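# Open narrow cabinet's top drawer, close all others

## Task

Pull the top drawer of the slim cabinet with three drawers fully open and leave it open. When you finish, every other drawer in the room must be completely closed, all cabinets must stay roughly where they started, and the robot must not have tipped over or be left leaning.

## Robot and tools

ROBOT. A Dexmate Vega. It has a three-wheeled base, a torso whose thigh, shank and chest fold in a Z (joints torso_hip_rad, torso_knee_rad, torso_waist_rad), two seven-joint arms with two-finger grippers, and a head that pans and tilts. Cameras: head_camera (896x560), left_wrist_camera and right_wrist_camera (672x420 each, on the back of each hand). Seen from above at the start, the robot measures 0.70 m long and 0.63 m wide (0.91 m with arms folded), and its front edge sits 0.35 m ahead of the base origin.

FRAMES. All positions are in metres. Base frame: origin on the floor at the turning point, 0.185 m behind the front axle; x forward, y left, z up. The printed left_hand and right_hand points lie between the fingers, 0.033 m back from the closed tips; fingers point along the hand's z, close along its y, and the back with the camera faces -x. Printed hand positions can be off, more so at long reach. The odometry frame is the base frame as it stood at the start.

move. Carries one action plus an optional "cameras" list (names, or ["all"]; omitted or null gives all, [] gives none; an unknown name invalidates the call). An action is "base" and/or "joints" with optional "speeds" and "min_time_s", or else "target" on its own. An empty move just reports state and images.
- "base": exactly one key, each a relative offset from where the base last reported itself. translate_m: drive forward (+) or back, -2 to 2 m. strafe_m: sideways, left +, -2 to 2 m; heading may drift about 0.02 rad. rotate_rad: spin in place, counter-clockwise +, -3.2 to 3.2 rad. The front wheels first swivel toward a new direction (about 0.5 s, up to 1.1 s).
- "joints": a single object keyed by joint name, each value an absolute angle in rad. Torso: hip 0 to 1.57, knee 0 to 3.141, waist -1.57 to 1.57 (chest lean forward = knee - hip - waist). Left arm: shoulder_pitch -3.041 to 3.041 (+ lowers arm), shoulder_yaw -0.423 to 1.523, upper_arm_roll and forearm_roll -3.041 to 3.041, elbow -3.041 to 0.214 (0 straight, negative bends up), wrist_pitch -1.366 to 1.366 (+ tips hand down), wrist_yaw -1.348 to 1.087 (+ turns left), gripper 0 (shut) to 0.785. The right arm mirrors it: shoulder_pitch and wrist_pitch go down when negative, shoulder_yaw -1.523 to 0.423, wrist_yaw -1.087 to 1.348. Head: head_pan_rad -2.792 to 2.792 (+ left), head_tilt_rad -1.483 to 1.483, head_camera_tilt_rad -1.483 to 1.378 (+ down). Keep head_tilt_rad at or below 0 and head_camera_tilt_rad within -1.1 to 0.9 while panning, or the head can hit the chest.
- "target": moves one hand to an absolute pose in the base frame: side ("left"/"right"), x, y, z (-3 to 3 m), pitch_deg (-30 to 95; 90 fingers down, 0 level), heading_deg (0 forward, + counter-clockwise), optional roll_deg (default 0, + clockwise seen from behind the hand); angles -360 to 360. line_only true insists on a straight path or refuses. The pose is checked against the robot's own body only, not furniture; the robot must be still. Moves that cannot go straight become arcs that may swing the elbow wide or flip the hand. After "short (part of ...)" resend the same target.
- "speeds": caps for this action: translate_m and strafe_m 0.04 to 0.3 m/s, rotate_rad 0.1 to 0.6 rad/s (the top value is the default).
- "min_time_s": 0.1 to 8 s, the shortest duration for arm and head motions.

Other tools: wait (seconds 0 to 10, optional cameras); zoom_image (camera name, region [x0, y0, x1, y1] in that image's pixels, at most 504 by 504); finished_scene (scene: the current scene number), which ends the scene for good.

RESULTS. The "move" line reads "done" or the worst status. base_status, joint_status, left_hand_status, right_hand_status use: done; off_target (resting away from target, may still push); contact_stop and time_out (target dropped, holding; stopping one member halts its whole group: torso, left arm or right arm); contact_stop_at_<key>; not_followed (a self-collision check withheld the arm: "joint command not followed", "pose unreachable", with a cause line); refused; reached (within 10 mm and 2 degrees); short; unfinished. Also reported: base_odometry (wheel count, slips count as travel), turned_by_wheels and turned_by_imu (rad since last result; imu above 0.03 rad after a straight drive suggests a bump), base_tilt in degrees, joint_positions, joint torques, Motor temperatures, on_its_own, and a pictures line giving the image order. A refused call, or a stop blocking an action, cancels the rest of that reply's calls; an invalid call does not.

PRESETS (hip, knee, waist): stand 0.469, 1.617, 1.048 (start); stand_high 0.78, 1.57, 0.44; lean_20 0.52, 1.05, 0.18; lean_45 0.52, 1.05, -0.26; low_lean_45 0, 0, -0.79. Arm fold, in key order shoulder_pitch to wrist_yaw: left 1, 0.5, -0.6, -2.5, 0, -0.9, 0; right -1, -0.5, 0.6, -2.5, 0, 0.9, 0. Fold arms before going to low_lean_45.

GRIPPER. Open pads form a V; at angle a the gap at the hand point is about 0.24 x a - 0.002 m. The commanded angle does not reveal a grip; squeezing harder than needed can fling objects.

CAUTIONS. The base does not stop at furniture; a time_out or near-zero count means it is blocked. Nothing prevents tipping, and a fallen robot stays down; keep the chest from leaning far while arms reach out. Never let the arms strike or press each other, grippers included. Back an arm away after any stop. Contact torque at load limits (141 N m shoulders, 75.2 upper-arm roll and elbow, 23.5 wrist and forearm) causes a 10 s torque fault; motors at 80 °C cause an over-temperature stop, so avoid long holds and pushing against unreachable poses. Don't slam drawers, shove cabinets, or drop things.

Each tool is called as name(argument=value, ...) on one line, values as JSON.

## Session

move(joints={"head_pan_rad":-1.6,"head_camera_tilt_rad":0.3,"right_elbow_rad":-2.2,"left_elbow_rad":-1.9,"left_shoulder_pitch_rad":2.0,"left_gripper_rad":0.3}, cameras=["head_camera"])

move(joints={"head_pan_rad":-2.79}, cameras=["head_camera"])

move(joints={"head_pan_rad":2.0}, cameras=["head_camera"])

move(joints={"head_pan_rad":0.0}, cameras=["head_camera"])

Scene clock: 4.97 s.
Joint torques (N m): left_arm=[-11.48 0.39 -0.99 -7.6 0.16 -2.54 -0.06] | right_arm=[1.74 -1.09 0.61 -9.17 0.02 3.73 0.08]
Motor temperatures (°C): left_arm=[31 31 31 26 40 35 41] | right_arm=[30 27 32 31 36 36 33]
move: done
base_odometry: x=+0.000 y=+0.000 heading=+0.000
turned_by_wheels: +0.000
turned_by_imu: +0.000
base_tilt: forward=+0.1 right=+0.8
base_status: not commanded
joint_positions: torso_hip_rad=+0.469 torso_knee_rad=+1.617 torso_waist_rad=+1.048 left_shoulder_pitch_rad=+2.000 left_shoulder_yaw_rad=+0.008 left_upper_arm_roll_rad=-0.009 left_elbow_rad=-1.899 left_forearm_roll_rad=+0.016 left_wrist_pitch_rad=-0.484 left_wrist_yaw_rad=+0.004 left_gripper_rad=+0.300 right_shoulder_pitch_rad=-2.209 right_shoulder_yaw_rad=+0.017 right_upper_arm_roll_rad=-0.013 right_elbow_rad=-2.196 right_forearm_roll_rad=-0.015 right_wrist_pitch_rad=+0.484 right_wrist_yaw_rad=-0.019 right_gripper_rad=+0.005 head_pan_rad=-1.600 head_tilt_rad=+0.000 head_camera_tilt_rad=+0.300
joint_status: all done
chest: x=-0.0111 y=+0.0000 z=+1.4155 quat_wxyz=(+0.999, +0.000, +0.050, +0.000) (m; base frame)
left_hand: x=+0.5336 y=+0.2326 z=+1.1316 quat_wxyz=(+0.800, +0.009, +0.600, +0.010) pitch_deg=-16.2 heading_deg=-0.2 roll_deg=+1.6 back=up (m; base frame)
right_hand: x=+0.4683 y=-0.2306 z=+1.2178 quat_wxyz=(+0.826, +0.010, +0.564, -0.004) pitch_deg=-21.3 heading_deg=-1.3 roll_deg=+0.8 back=up (m; base frame)
pictures: head_camera

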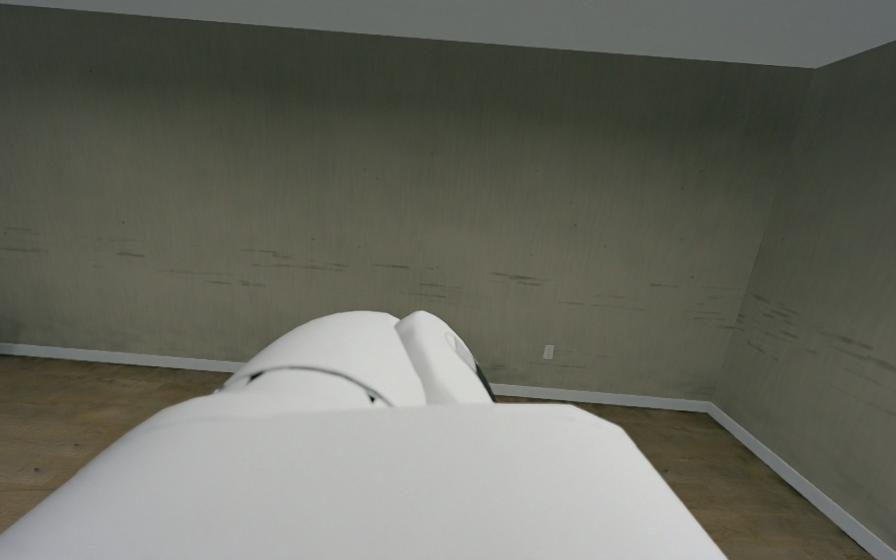

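Scene clock: 6.43 s.
Joint torques (N m): left_arm=[-10.04 -1.55 -1.71 -7.51 0.02 -2.12 -0.21] | right_arm=[2.37 -0.88 -0.07 -9.43 0.01 2.27 -0.11]
Motor temperatures (°C): left_arm=[31 31 31 26 40 35 41] | right_arm=[30 27 32 31 36 36 33]
move: done
base_odometry: x=+0.000 y=+0.000 heading=+0.000
turned_by_wheels: +0.000
turned_by_imu: +0.000
base_tilt: forward=+0.0 right=+0.8
base_status: not commanded
joint_positions: torso_hip_rad=+0.469 torso_knee_rad=+1.617 torso_waist_rad=+1.048 left_shoulder_pitch_rad=+2.000 left_shoulder_yaw_rad=+0.008 left_upper_arm_roll_rad=-0.009 left_elbow_rad=-1.900 left_forearm_roll_rad=+0.016 left_wrist_pitch_rad=-0.484 left_wrist_yaw_rad=+0.004 left_gripper_rad=+0.300 right_shoulder_pitch_rad=-2.209 right_shoulder_yaw_rad=+0.017 right_upper_arm_roll_rad=-0.013 right_elbow_rad=-2.200 right_forearm_roll_rad=-0.015 right_wrist_pitch_rad=+0.484 right_wrist_yaw_rad=-0.019 right_gripper_rad=+0.005 head_pan_rad=-2.790 head_tilt_rad=+0.000 head_camera_tilt_rad=+0.300
joint_status: all done
chest: x=-0.0111 y=+0.0000 z=+1.4155 quat_wxyz=(+0.999, +0.000, +0.050, +0.000) (m; base frame)
left_hand: x=+0.5336 y=+0.2326 z=+1.1320 quat_wxyz=(+0.800, +0.009, +0.600, +0.010) pitch_deg=-16.3 heading_deg=-0.2 roll_deg=+1.6 back=up (m; base frame)
right_hand: x=+0.4680 y=-0.2306 z=+1.2201 quat_wxyz=(+0.827, +0.010, +0.563, -0.004) pitch_deg=-21.5 heading_deg=-1.3 roll_deg=+0.8 back=up (m; base frame)
pictures: head_camera

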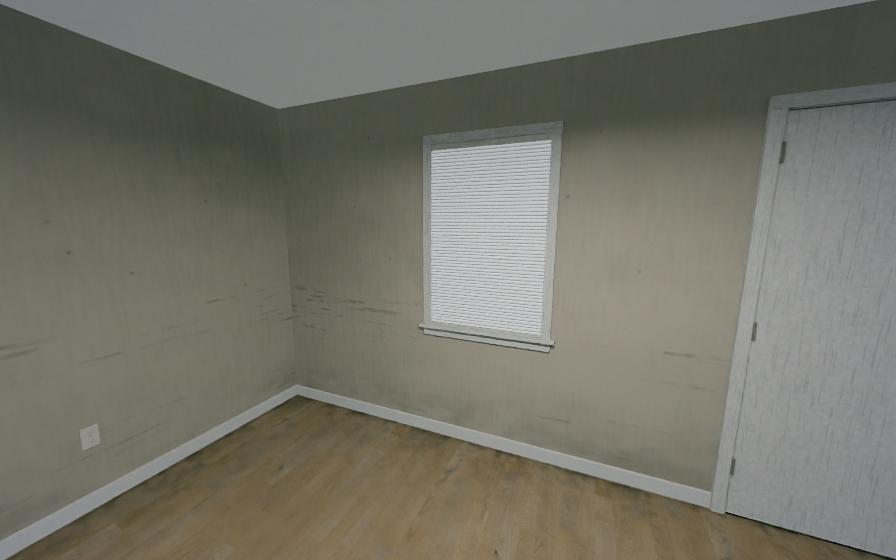

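Scene clock: 10.30 s.
Joint torques (N m): left_arm=[-11.46 0.5 -1.77 -7.36 0.05 -2.74 0.08] | right_arm=[1.25 -0.77 -0.38 -8.86 0.1 2.9 -0.1]
Motor temperatures (°C): left_arm=[31 31 31 26 40 35 41] | right_arm=[30 27 32 31 36 36 33]
move: done
base_odometry: x=+0.000 y=+0.000 heading=+0.000
turned_by_wheels: +0.000
turned_by_imu: +0.000
base_tilt: forward=+0.0 right=+0.8
base_status: not commanded
joint_positions: torso_hip_rad=+0.469 torso_knee_rad=+1.617 torso_waist_rad=+1.048 left_shoulder_pitch_rad=+2.000 left_shoulder_yaw_rad=+0.008 left_upper_arm_roll_rad=-0.009 left_elbow_rad=-1.900 left_forearm_roll_rad=+0.016 left_wrist_pitch_rad=-0.484 left_wrist_yaw_rad=+0.004 left_gripper_rad=+0.300 right_shoulder_pitch_rad=-2.209 right_shoulder_yaw_rad=+0.017 right_upper_arm_roll_rad=-0.013 right_elbow_rad=-2.200 right_forearm_roll_rad=-0.015 right_wrist_pitch_rad=+0.484 right_wrist_yaw_rad=-0.019 right_gripper_rad=+0.005 head_pan_rad=+2.000 head_tilt_rad=+0.000 head_camera_tilt_rad=+0.300
joint_status: all done
chest: x=-0.0111 y=+0.0000 z=+1.4155 quat_wxyz=(+0.999, +0.000, +0.050, +0.000) (m; base frame)
left_hand: x=+0.5336 y=+0.2326 z=+1.1320 quat_wxyz=(+0.800, +0.009, +0.600, +0.010) pitch_deg=-16.3 heading_deg=-0.2 roll_deg=+1.6 back=up (m; base frame)
right_hand: x=+0.4680 y=-0.2306 z=+1.2202 quat_wxyz=(+0.827, +0.010, +0.563, -0.004) pitch_deg=-21.5 heading_deg=-1.3 roll_deg=+0.8 back=up (m; base frame)
pictures: head_camera

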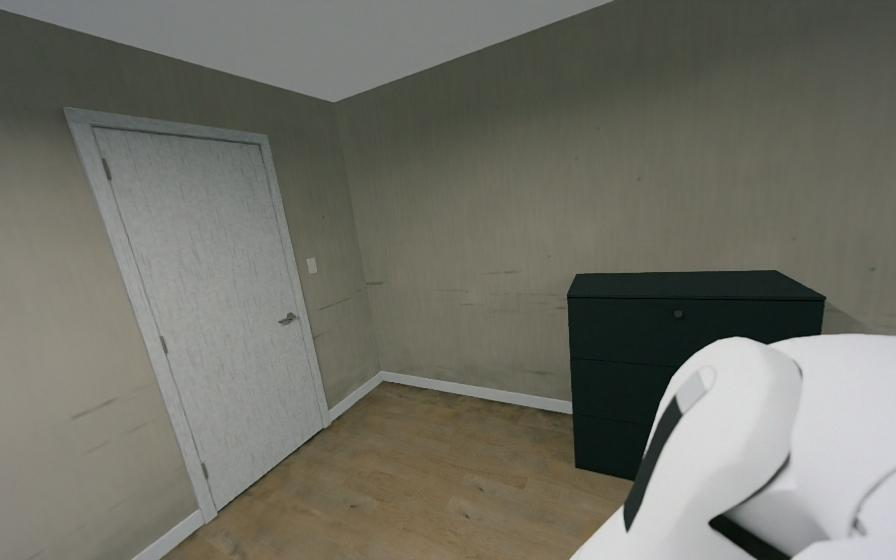

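Scene clock: 12.30 s.
Joint torques (N m): left_arm=[-11.45 0.51 -1.34 -8.2 -0.12 -2.17 0.12] | right_arm=[2.28 -1.96 0.4 -9.31 0.01 2.18 -0.14]
Motor temperatures (°C): left_arm=[31 31 31 26 40 35 41] | right_arm=[30 27 32 31 36 36 33]
move: done
base_odometry: x=+0.000 y=+0.000 heading=+0.000
turned_by_wheels: +0.000
turned_by_imu: +0.000
base_tilt: forward=+0.1 right=+0.7
base_status: not commanded
joint_positions: torso_hip_rad=+0.469 torso_knee_rad=+1.617 torso_waist_rad=+1.048 left_shoulder_pitch_rad=+2.000 left_shoulder_yaw_rad=+0.008 left_upper_arm_roll_rad=-0.009 left_elbow_rad=-1.900 left_forearm_roll_rad=+0.016 left_wrist_pitch_rad=-0.484 left_wrist_yaw_rad=+0.004 left_gripper_rad=+0.300 right_shoulder_pitch_rad=-2.209 right_shoulder_yaw_rad=+0.017 right_upper_arm_roll_rad=-0.013 right_elbow_rad=-2.200 right_forearm_roll_rad=-0.015 right_wrist_pitch_rad=+0.484 right_wrist_yaw_rad=-0.019 right_gripper_rad=+0.005 head_pan_rad=+0.000 head_tilt_rad=+0.000 head_camera_tilt_rad=+0.300
joint_status: all done
chest: x=-0.0111 y=+0.0000 z=+1.4155 quat_wxyz=(+0.999, +0.000, +0.050, +0.000) (m; base frame)
left_hand: x=+0.5336 y=+0.2326 z=+1.1320 quat_wxyz=(+0.800, +0.009, +0.600, +0.010) pitch_deg=-16.3 heading_deg=-0.2 roll_deg=+1.6 back=up (m; base frame)
right_hand: x=+0.4680 y=-0.2306 z=+1.2202 quat_wxyz=(+0.827, +0.010, +0.563, -0.004) pitch_deg=-21.5 heading_deg=-1.3 roll_deg=+0.8 back=up (m; base frame)
pictures: head_camera

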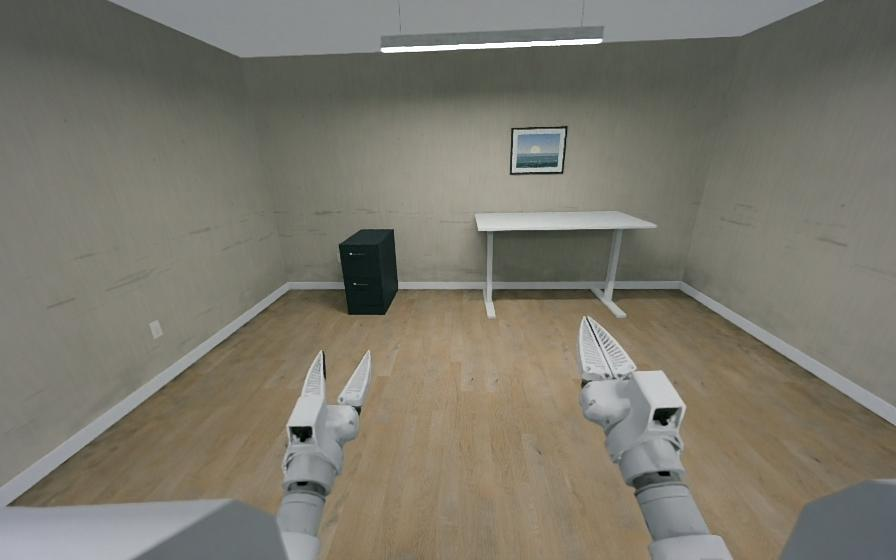

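move(base={"rotate_rad":-1.57}, joints={"torso_hip_rad":0.05,"torso_knee_rad":0.35,"torso_waist_rad":-0.2,"head_camera_tilt_rad":0.0}, cameras=[])

move(target={"side":"left","x":0.56,"y":0.22,"z":0.42,"pitch_deg":10,"heading_deg":0,"roll_deg":90}, cameras=["head_camera","left_wrist_camera"])

Scene clock: 19.03 s.
Joint torques (N m): left_arm=[-0.5 0.61 -1.25 -7.5 0 -2.27 -0.1] | right_arm=[-3.88 -1.08 -0.16 -7.15 0.02 3.02 0.03]
Motor temperatures (°C): left_arm=[31 31 31 26 40 35 41] | right_arm=[30 27 32 32 36 36 33]
move: done
base_odometry: x=+0.002 y=+0.001 heading=-1.575
turned_by_wheels: -1.574
turned_by_imu: -1.566
base_tilt: forward=+0.0 right=+0.7
base_status: done
joint_positions: torso_hip_rad=+0.050 torso_knee_rad=+0.350 torso_waist_rad=-0.200 left_shoulder_pitch_rad=+2.000 left_shoulder_yaw_rad=+0.008 left_upper_arm_roll_rad=-0.009 left_elbow_rad=-1.900 left_forearm_roll_rad=+0.016 left_wrist_pitch_rad=-0.484 left_wrist_yaw_rad=+0.004 left_gripper_rad=+0.300 right_shoulder_pitch_rad=-2.209 right_shoulder_yaw_rad=+0.017 right_upper_arm_roll_rad=-0.013 right_elbow_rad=-2.200 right_forearm_roll_rad=-0.015 right_wrist_pitch_rad=+0.484 right_wrist_yaw_rad=-0.019 right_gripper_rad=+0.005 head_pan_rad=+0.000 head_tilt_rad=+0.000 head_camera_tilt_rad=+0.000
joint_status: all done
chest: x=-0.0421 y=+0.0000 z=+1.0374 quat_wxyz=(+0.969, +0.000, +0.247, +0.000) (m; base frame)
left_hand: x=+0.3493 y=+0.2326 z=+0.5642 quat_wxyz=(+0.665, +0.011, +0.747, +0.008) pitch_deg=+6.7 heading_deg=-0.2 roll_deg=+1.5 back=up (m; base frame)
right_hand: x=+0.3232 y=-0.2306 z=+0.6710 quat_wxyz=(+0.698, +0.009, +0.716, -0.006) pitch_deg=+1.4 heading_deg=-1.2 roll_deg=+0.3 back=up (m; base frame)
pictures: none
No camera images: "cameras" was empty.

Scene clock: 25.07 s.
Joint torques (N m): left_arm=[-16.45 -2.57 1.06 -5.46 0.7 -0.15 1.45] | right_arm=[-5.25 -0.39 0.39 -8 0.17 2.53 -0.12]
Motor temperatures (°C): left_arm=[31 31 31 26 40 35 41] | right_arm=[30 27 32 32 36 37 33]
move: done
base_odometry: x=+0.002 y=+0.001 heading=-1.575
turned_by_wheels: +0.000
turned_by_imu: +0.000
base_tilt: forward=+0.1 right=+0.8
base_status: not commanded
joint_positions: torso_hip_rad=+0.050 torso_knee_rad=+0.350 torso_waist_rad=-0.200 left_shoulder_pitch_rad=+1.198 left_shoulder_yaw_rad=+0.112 left_upper_arm_roll_rad=+0.214 left_elbow_rad=-1.066 left_forearm_roll_rad=+1.364 left_wrist_pitch_rad=+0.130 left_wrist_yaw_rad=+0.482 left_gripper_rad=+0.300 right_shoulder_pitch_rad=-2.209 right_shoulder_yaw_rad=+0.017 right_upper_arm_roll_rad=-0.013 right_elbow_rad=-2.200 right_forearm_roll_rad=-0.015 right_wrist_pitch_rad=+0.484 right_wrist_yaw_rad=-0.019 right_gripper_rad=+0.005 head_pan_rad=+0.000 head_tilt_rad=+0.000 head_camera_tilt_rad=+0.000
joint_status: not commanded
chest: x=-0.0421 y=+0.0000 z=+1.0374 quat_wxyz=(+0.969, +0.000, +0.247, +0.000) (m; base frame)
left_hand: x=+0.5592 y=+0.2202 z=+0.4198 quat_wxyz=(+0.455, +0.541, +0.543, +0.453) pitch_deg=+10.1 heading_deg=+0.0 roll_deg=+89.8 (m; base frame)
left_hand_status: reached (straight line, planned for 4.8 s): 1 mm and 0.3 deg off.
right_hand: x=+0.3232 y=-0.2306 z=+0.6710 quat_wxyz=(+0.698, +0.009, +0.716, -0.006) pitch_deg=+1.4 heading_deg=-1.2 roll_deg=+0.3 back=up (m; base frame)
pictures: head_camera, left_wrist_camera

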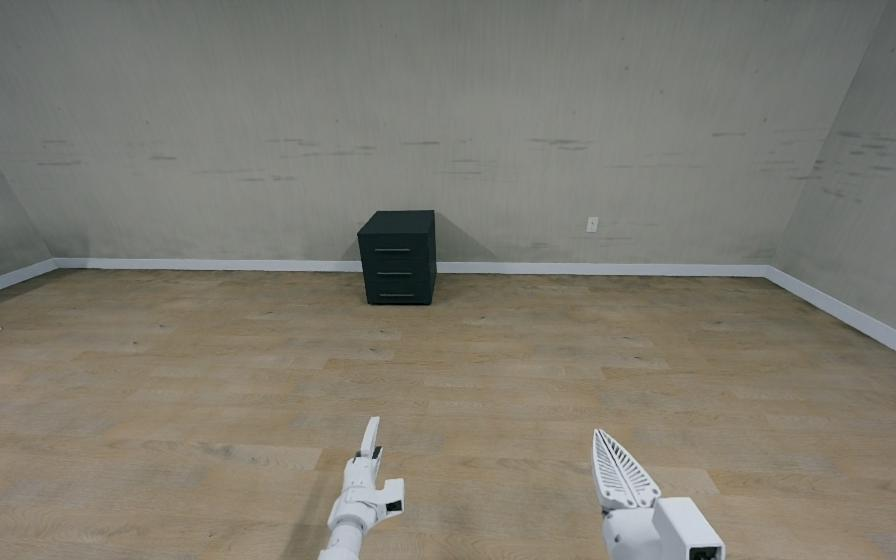

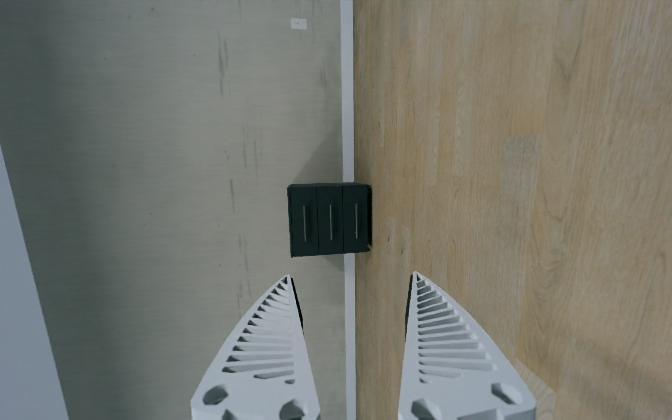

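move(base={"strafe_m":0.12}, cameras=[])

move(base={"translate_m":1.31}, joints={"head_camera_tilt_rad":0.4}, cameras=["head_camera","left_wrist_camera"])

Scene clock: 27.67 s.
Joint torques (N m): left_arm=[-15.78 -2.06 1.02 -4.52 0.35 0.16 1.5] | right_arm=[-6.01 -1.59 0.36 -8.5 0.21 2.43 -0.11]
Motor temperatures (°C): left_arm=[31 31 31 26 40 35 41] | right_arm=[30 27 32 32 36 37 33]
move: done
base_odometry: x=+0.121 y=+0.001 heading=-1.572
turned_by_wheels: +0.003
turned_by_imu: +0.001
base_tilt: forward=+0.1 right=+0.8
base_status: done
joint_positions: torso_hip_rad=+0.050 torso_knee_rad=+0.350 torso_waist_rad=-0.200 left_shoulder_pitch_rad=+1.195 left_shoulder_yaw_rad=+0.112 left_upper_arm_roll_rad=+0.216 left_elbow_rad=-1.063 left_forearm_roll_rad=+1.367 left_wrist_pitch_rad=+0.132 left_wrist_yaw_rad=+0.483 left_gripper_rad=+0.300 right_shoulder_pitch_rad=-2.209 right_shoulder_yaw_rad=+0.017 right_upper_arm_roll_rad=-0.013 right_elbow_rad=-2.200 right_forearm_roll_rad=-0.015 right_wrist_pitch_rad=+0.484 right_wrist_yaw_rad=-0.019 right_gripper_rad=+0.005 head_pan_rad=+0.000 head_tilt_rad=+0.000 head_camera_tilt_rad=+0.000
joint_status: not commanded
chest: x=-0.0421 y=+0.0000 z=+1.0374 quat_wxyz=(+0.969, +0.000, +0.247, +0.000) (m; base frame)
left_hand: x=+0.5598 y=+0.2202 z=+0.4197 quat_wxyz=(+0.454, +0.542, +0.542, +0.454) pitch_deg=+10.0 heading_deg=+0.0 roll_deg=-90.0 (m; base frame)
right_hand: x=+0.3232 y=-0.2306 z=+0.6710 quat_wxyz=(+0.698, +0.009, +0.716, -0.006) pitch_deg=+1.4 heading_deg=-1.2 roll_deg=+0.3 back=up (m; base frame)
pictures: none
No camera images: "cameras" was empty.

Scene clock: 34.13 s.
Joint torques (N m): left_arm=[-19.58 -2.28 -0.12 -7.98 0.41 -0.42 0.52] | right_arm=[-4.95 -1.8 0.35 -6.97 0.15 2.64 -0.05]
Motor temperatures (°C): left_arm=[31 31 31 26 40 35 41] | right_arm=[30 27 32 32 36 37 33]
move: done
base_odometry: x=+0.121 y=-1.309 heading=-1.572
turned_by_wheels: -0.001
turned_by_imu: -0.003
base_tilt: forward=+0.0 right=+0.7
base_status: done
joint_positions: torso_hip_rad=+0.050 torso_knee_rad=+0.350 torso_waist_rad=-0.200 left_shoulder_pitch_rad=+1.195 left_shoulder_yaw_rad=+0.112 left_upper_arm_roll_rad=+0.216 left_elbow_rad=-1.062 left_forearm_roll_rad=+1.367 left_wrist_pitch_rad=+0.132 left_wrist_yaw_rad=+0.483 left_gripper_rad=+0.300 right_shoulder_pitch_rad=-2.209 right_shoulder_yaw_rad=+0.017 right_upper_arm_roll_rad=-0.013 right_elbow_rad=-2.200 right_forearm_roll_rad=-0.015 right_wrist_pitch_rad=+0.484 right_wrist_yaw_rad=-0.019 right_gripper_rad=+0.005 head_pan_rad=+0.000 head_tilt_rad=+0.000 head_camera_tilt_rad=+0.400
joint_status: all done
chest: x=-0.0421 y=+0.0000 z=+1.0374 quat_wxyz=(+0.969, +0.000, +0.247, +0.000) (m; base frame)
left_hand: x=+0.5597 y=+0.2202 z=+0.4196 quat_wxyz=(+0.454, +0.542, +0.542, +0.454) pitch_deg=+10.0 heading_deg=+0.0 roll_deg=-90.0 (m; base frame)
right_hand: x=+0.3232 y=-0.2306 z=+0.6709 quat_wxyz=(+0.698, +0.009, +0.716, -0.006) pitch_deg=+1.4 heading_deg=-1.2 roll_deg=+0.3 back=up (m; base frame)
pictures: head_camera, left_wrist_camera

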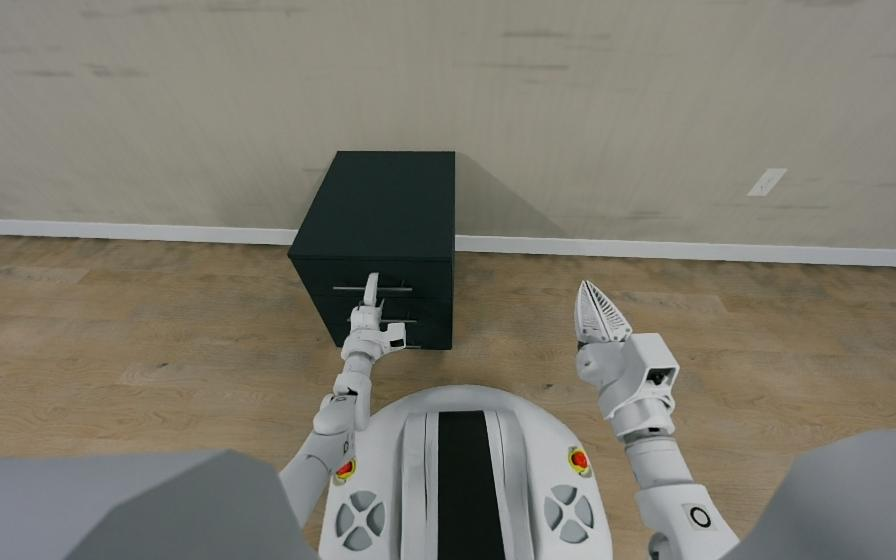

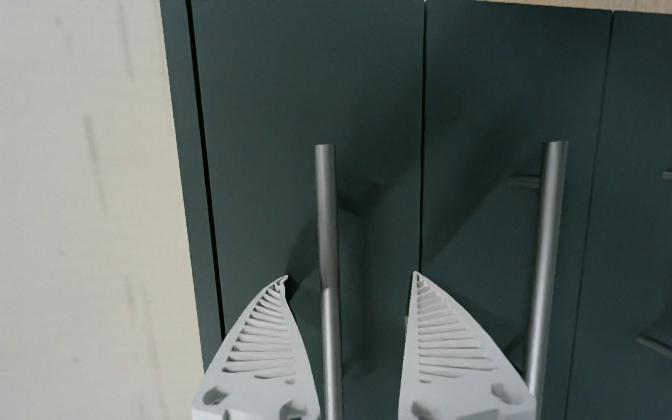

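move(base={"translate_m":0.018}, cameras=[])

move(joints={"left_gripper_rad":0}, cameras=["left_wrist_camera"])

move(base={"translate_m":-0.31}, speeds={"translate_m":0.14}, cameras=[])

move(base={"translate_m":-0.15}, speeds={"translate_m":0.07}, cameras=["head_camera","left_wrist_camera"])

Scene clock: 35.50 s.
Joint torques (N m): left_arm=[-26.24 -1.47 0.06 -8.47 0.33 -0.59 0.17] | right_arm=[-4.33 -1.19 0.16 -6.63 0.12 3.15 -0.1]
Motor temperatures (°C): left_arm=[31 31 31 26 40 35 41] | right_arm=[30 27 32 32 36 37 33]
move: done
base_odometry: x=+0.121 y=-1.327 heading=-1.573
turned_by_wheels: +0.000
turned_by_imu: +0.000
base_tilt: forward=+0.0 right=+0.8
base_status: done
joint_positions: torso_hip_rad=+0.050 torso_knee_rad=+0.350 torso_waist_rad=-0.200 left_shoulder_pitch_rad=+1.195 left_shoulder_yaw_rad=+0.112 left_upper_arm_roll_rad=+0.216 left_elbow_rad=-1.062 left_forearm_roll_rad=+1.367 left_wrist_pitch_rad=+0.132 left_wrist_yaw_rad=+0.484 left_gripper_rad=+0.300 right_shoulder_pitch_rad=-2.209 right_shoulder_yaw_rad=+0.017 right_upper_arm_roll_rad=-0.013 right_elbow_rad=-2.200 right_forearm_roll_rad=-0.015 right_wrist_pitch_rad=+0.484 right_wrist_yaw_rad=-0.019 right_gripper_rad=+0.005 head_pan_rad=+0.000 head_tilt_rad=+0.000 head_camera_tilt_rad=+0.400
joint_status: not commanded
chest: x=-0.0422 y=+0.0000 z=+1.0374 quat_wxyz=(+0.969, +0.000, +0.247, +0.000) (m; base frame)
left_hand: x=+0.5596 y=+0.2202 z=+0.4196 quat_wxyz=(+0.454, +0.542, +0.542, +0.454) pitch_deg=+10.0 heading_deg=+0.0 roll_deg=-90.0 (m; base frame)
right_hand: x=+0.3231 y=-0.2306 z=+0.6710 quat_wxyz=(+0.698, +0.009, +0.716, -0.006) pitch_deg=+1.4 heading_deg=-1.2 roll_deg=+0.3 back=up (m; base frame)
pictures: none
No camera images: "cameras" was empty.

Scene clock: 36.33 s.
Joint torques (N m): left_arm=[-13.77 -2.76 -0.87 -3.28 0.11 -1.38 -0.49] | right_arm=[-5.33 -0.11 0.07 -7.15 0 3.3 0.02]
Motor temperatures (°C): left_arm=[31 31 31 26 40 35 41] | right_arm=[30 27 32 32 36 37 33]
move: done
base_odometry: x=+0.121 y=-1.327 heading=-1.573
turned_by_wheels: +0.000
turned_by_imu: +0.000
base_tilt: forward=+0.0 right=+0.8
base_status: not commanded
joint_positions: torso_hip_rad=+0.050 torso_knee_rad=+0.350 torso_waist_rad=-0.200 left_shoulder_pitch_rad=+1.195 left_shoulder_yaw_rad=+0.112 left_upper_arm_roll_rad=+0.216 left_elbow_rad=-1.063 left_forearm_roll_rad=+1.367 left_wrist_pitch_rad=+0.132 left_wrist_yaw_rad=+0.484 left_gripper_rad=+0.000 right_shoulder_pitch_rad=-2.209 right_shoulder_yaw_rad=+0.017 right_upper_arm_roll_rad=-0.013 right_elbow_rad=-2.200 right_forearm_roll_rad=-0.015 right_wrist_pitch_rad=+0.484 right_wrist_yaw_rad=-0.019 right_gripper_rad=+0.005 head_pan_rad=+0.000 head_tilt_rad=+0.000 head_camera_tilt_rad=+0.400
joint_status: all done
chest: x=-0.0421 y=+0.0000 z=+1.0374 quat_wxyz=(+0.969, +0.000, +0.247, +0.000) (m; base frame)
left_hand: x=+0.5600 y=+0.2201 z=+0.4202 quat_wxyz=(+0.455, +0.542, +0.542, +0.455) pitch_deg=+10.0 heading_deg=+0.0 roll_deg=-90.0 (m; base frame)
right_hand: x=+0.3231 y=-0.2306 z=+0.6710 quat_wxyz=(+0.698, +0.009, +0.716, -0.006) pitch_deg=+1.4 heading_deg=-1.2 roll_deg=+0.3 back=up (m; base frame)
pictures: left_wrist_camera

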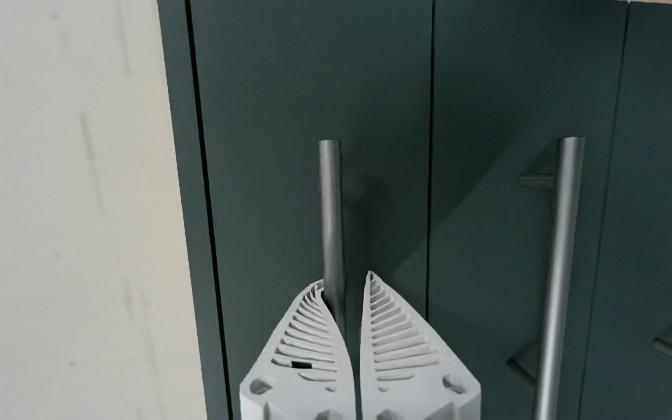

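Scene clock: 39.57 s.
Joint torques (N m): left_arm=[1.63 -4.92 9.2 -0.11 1.82 -3.85 -2.71] | right_arm=[-5.02 -1.79 0.43 -7.39 -0.01 2.26 -0.19]
Motor temperatures (°C): left_arm=[31 31 31 26 40 35 41] | right_arm=[30 27 32 32 36 37 33]
move: done
base_odometry: x=+0.121 y=-1.017 heading=-1.574
turned_by_wheels: -0.001
turned_by_imu: -0.001
base_tilt: forward=+0.0 right=+0.8
base_status: done
joint_positions: torso_hip_rad=+0.050 torso_knee_rad=+0.350 torso_waist_rad=-0.200 left_shoulder_pitch_rad=+1.194 left_shoulder_yaw_rad=+0.112 left_upper_arm_roll_rad=+0.215 left_elbow_rad=-1.063 left_forearm_roll_rad=+1.367 left_wrist_pitch_rad=+0.133 left_wrist_yaw_rad=+0.485 left_gripper_rad=+0.000 right_shoulder_pitch_rad=-2.209 right_shoulder_yaw_rad=+0.017 right_upper_arm_roll_rad=-0.013 right_elbow_rad=-2.200 right_forearm_roll_rad=-0.015 right_wrist_pitch_rad=+0.484 right_wrist_yaw_rad=-0.019 right_gripper_rad=+0.005 head_pan_rad=+0.000 head_tilt_rad=+0.000 head_camera_tilt_rad=+0.400
joint_status: not commanded
chest: x=-0.0423 y=+0.0000 z=+1.0374 quat_wxyz=(+0.969, +0.000, +0.247, +0.000) (m; base frame)
left_hand: x=+0.5606 y=+0.2211 z=+0.4213 quat_wxyz=(+0.455, +0.541, +0.541, +0.456) pitch_deg=+9.8 heading_deg=+0.1 roll_deg=-90.0 (m; base frame)
right_hand: x=+0.3231 y=-0.2306 z=+0.6711 quat_wxyz=(+0.698, +0.009, +0.716, -0.006) pitch_deg=+1.4 heading_deg=-1.2 roll_deg=+0.3 back=up (m; base frame)
pictures: none
No camera images: "cameras" was empty.

Scene clock: 42.50 s.
Joint torques (N m): left_arm=[-8.46 -2.42 0.22 -5.45 0.07 -0.33 1.14] | right_arm=[-5.28 -1.89 -0.04 -8.15 0.09 2.67 0.03]
Motor temperatures (°C): left_arm=[31 31 31 26 40 35 41] | right_arm=[30 27 32 32 36 37 33]
move: done
base_odometry: x=+0.122 y=-0.867 heading=-1.574
turned_by_wheels: -0.001
turned_by_imu: -0.001
base_tilt: forward=+0.0 right=+0.8
base_status: done
joint_positions: torso_hip_rad=+0.050 torso_knee_rad=+0.350 torso_waist_rad=-0.200 left_shoulder_pitch_rad=+1.195 left_shoulder_yaw_rad=+0.112 left_upper_arm_roll_rad=+0.216 left_elbow_rad=-1.063 left_forearm_roll_rad=+1.367 left_wrist_pitch_rad=+0.132 left_wrist_yaw_rad=+0.483 left_gripper_rad=+0.000 right_shoulder_pitch_rad=-2.209 right_shoulder_yaw_rad=+0.017 right_upper_arm_roll_rad=-0.013 right_elbow_rad=-2.200 right_forearm_roll_rad=-0.015 right_wrist_pitch_rad=+0.484 right_wrist_yaw_rad=-0.019 right_gripper_rad=+0.005 head_pan_rad=+0.000 head_tilt_rad=+0.000 head_camera_tilt_rad=+0.400
joint_status: not commanded
chest: x=-0.0421 y=+0.0000 z=+1.0374 quat_wxyz=(+0.969, +0.000, +0.247, +0.000) (m; base frame)
left_hand: x=+0.5600 y=+0.2202 z=+0.4200 quat_wxyz=(+0.454, +0.542, +0.542, +0.455) pitch_deg=+10.0 heading_deg=+0.0 roll_deg=-90.0 (m; base frame)
right_hand: x=+0.3231 y=-0.2306 z=+0.6710 quat_wxyz=(+0.698, +0.009, +0.716, -0.006) pitch_deg=+1.4 heading_deg=-1.2 roll_deg=+0.3 back=up (m; base frame)
pictures: head_camera, left_wrist_camera

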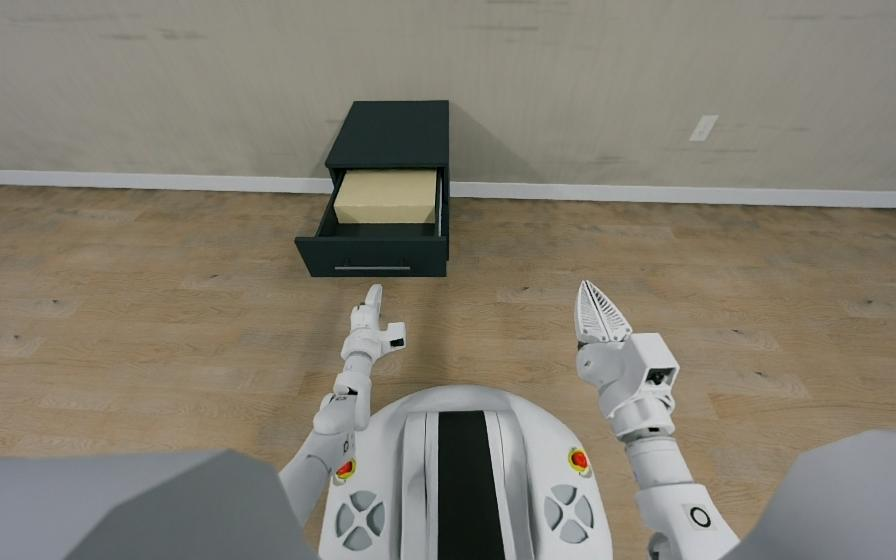

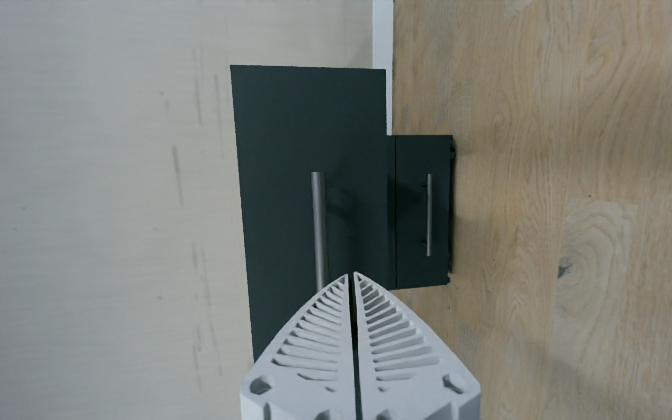

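finished_scene(scene=3)

The scene is finished: the task was done.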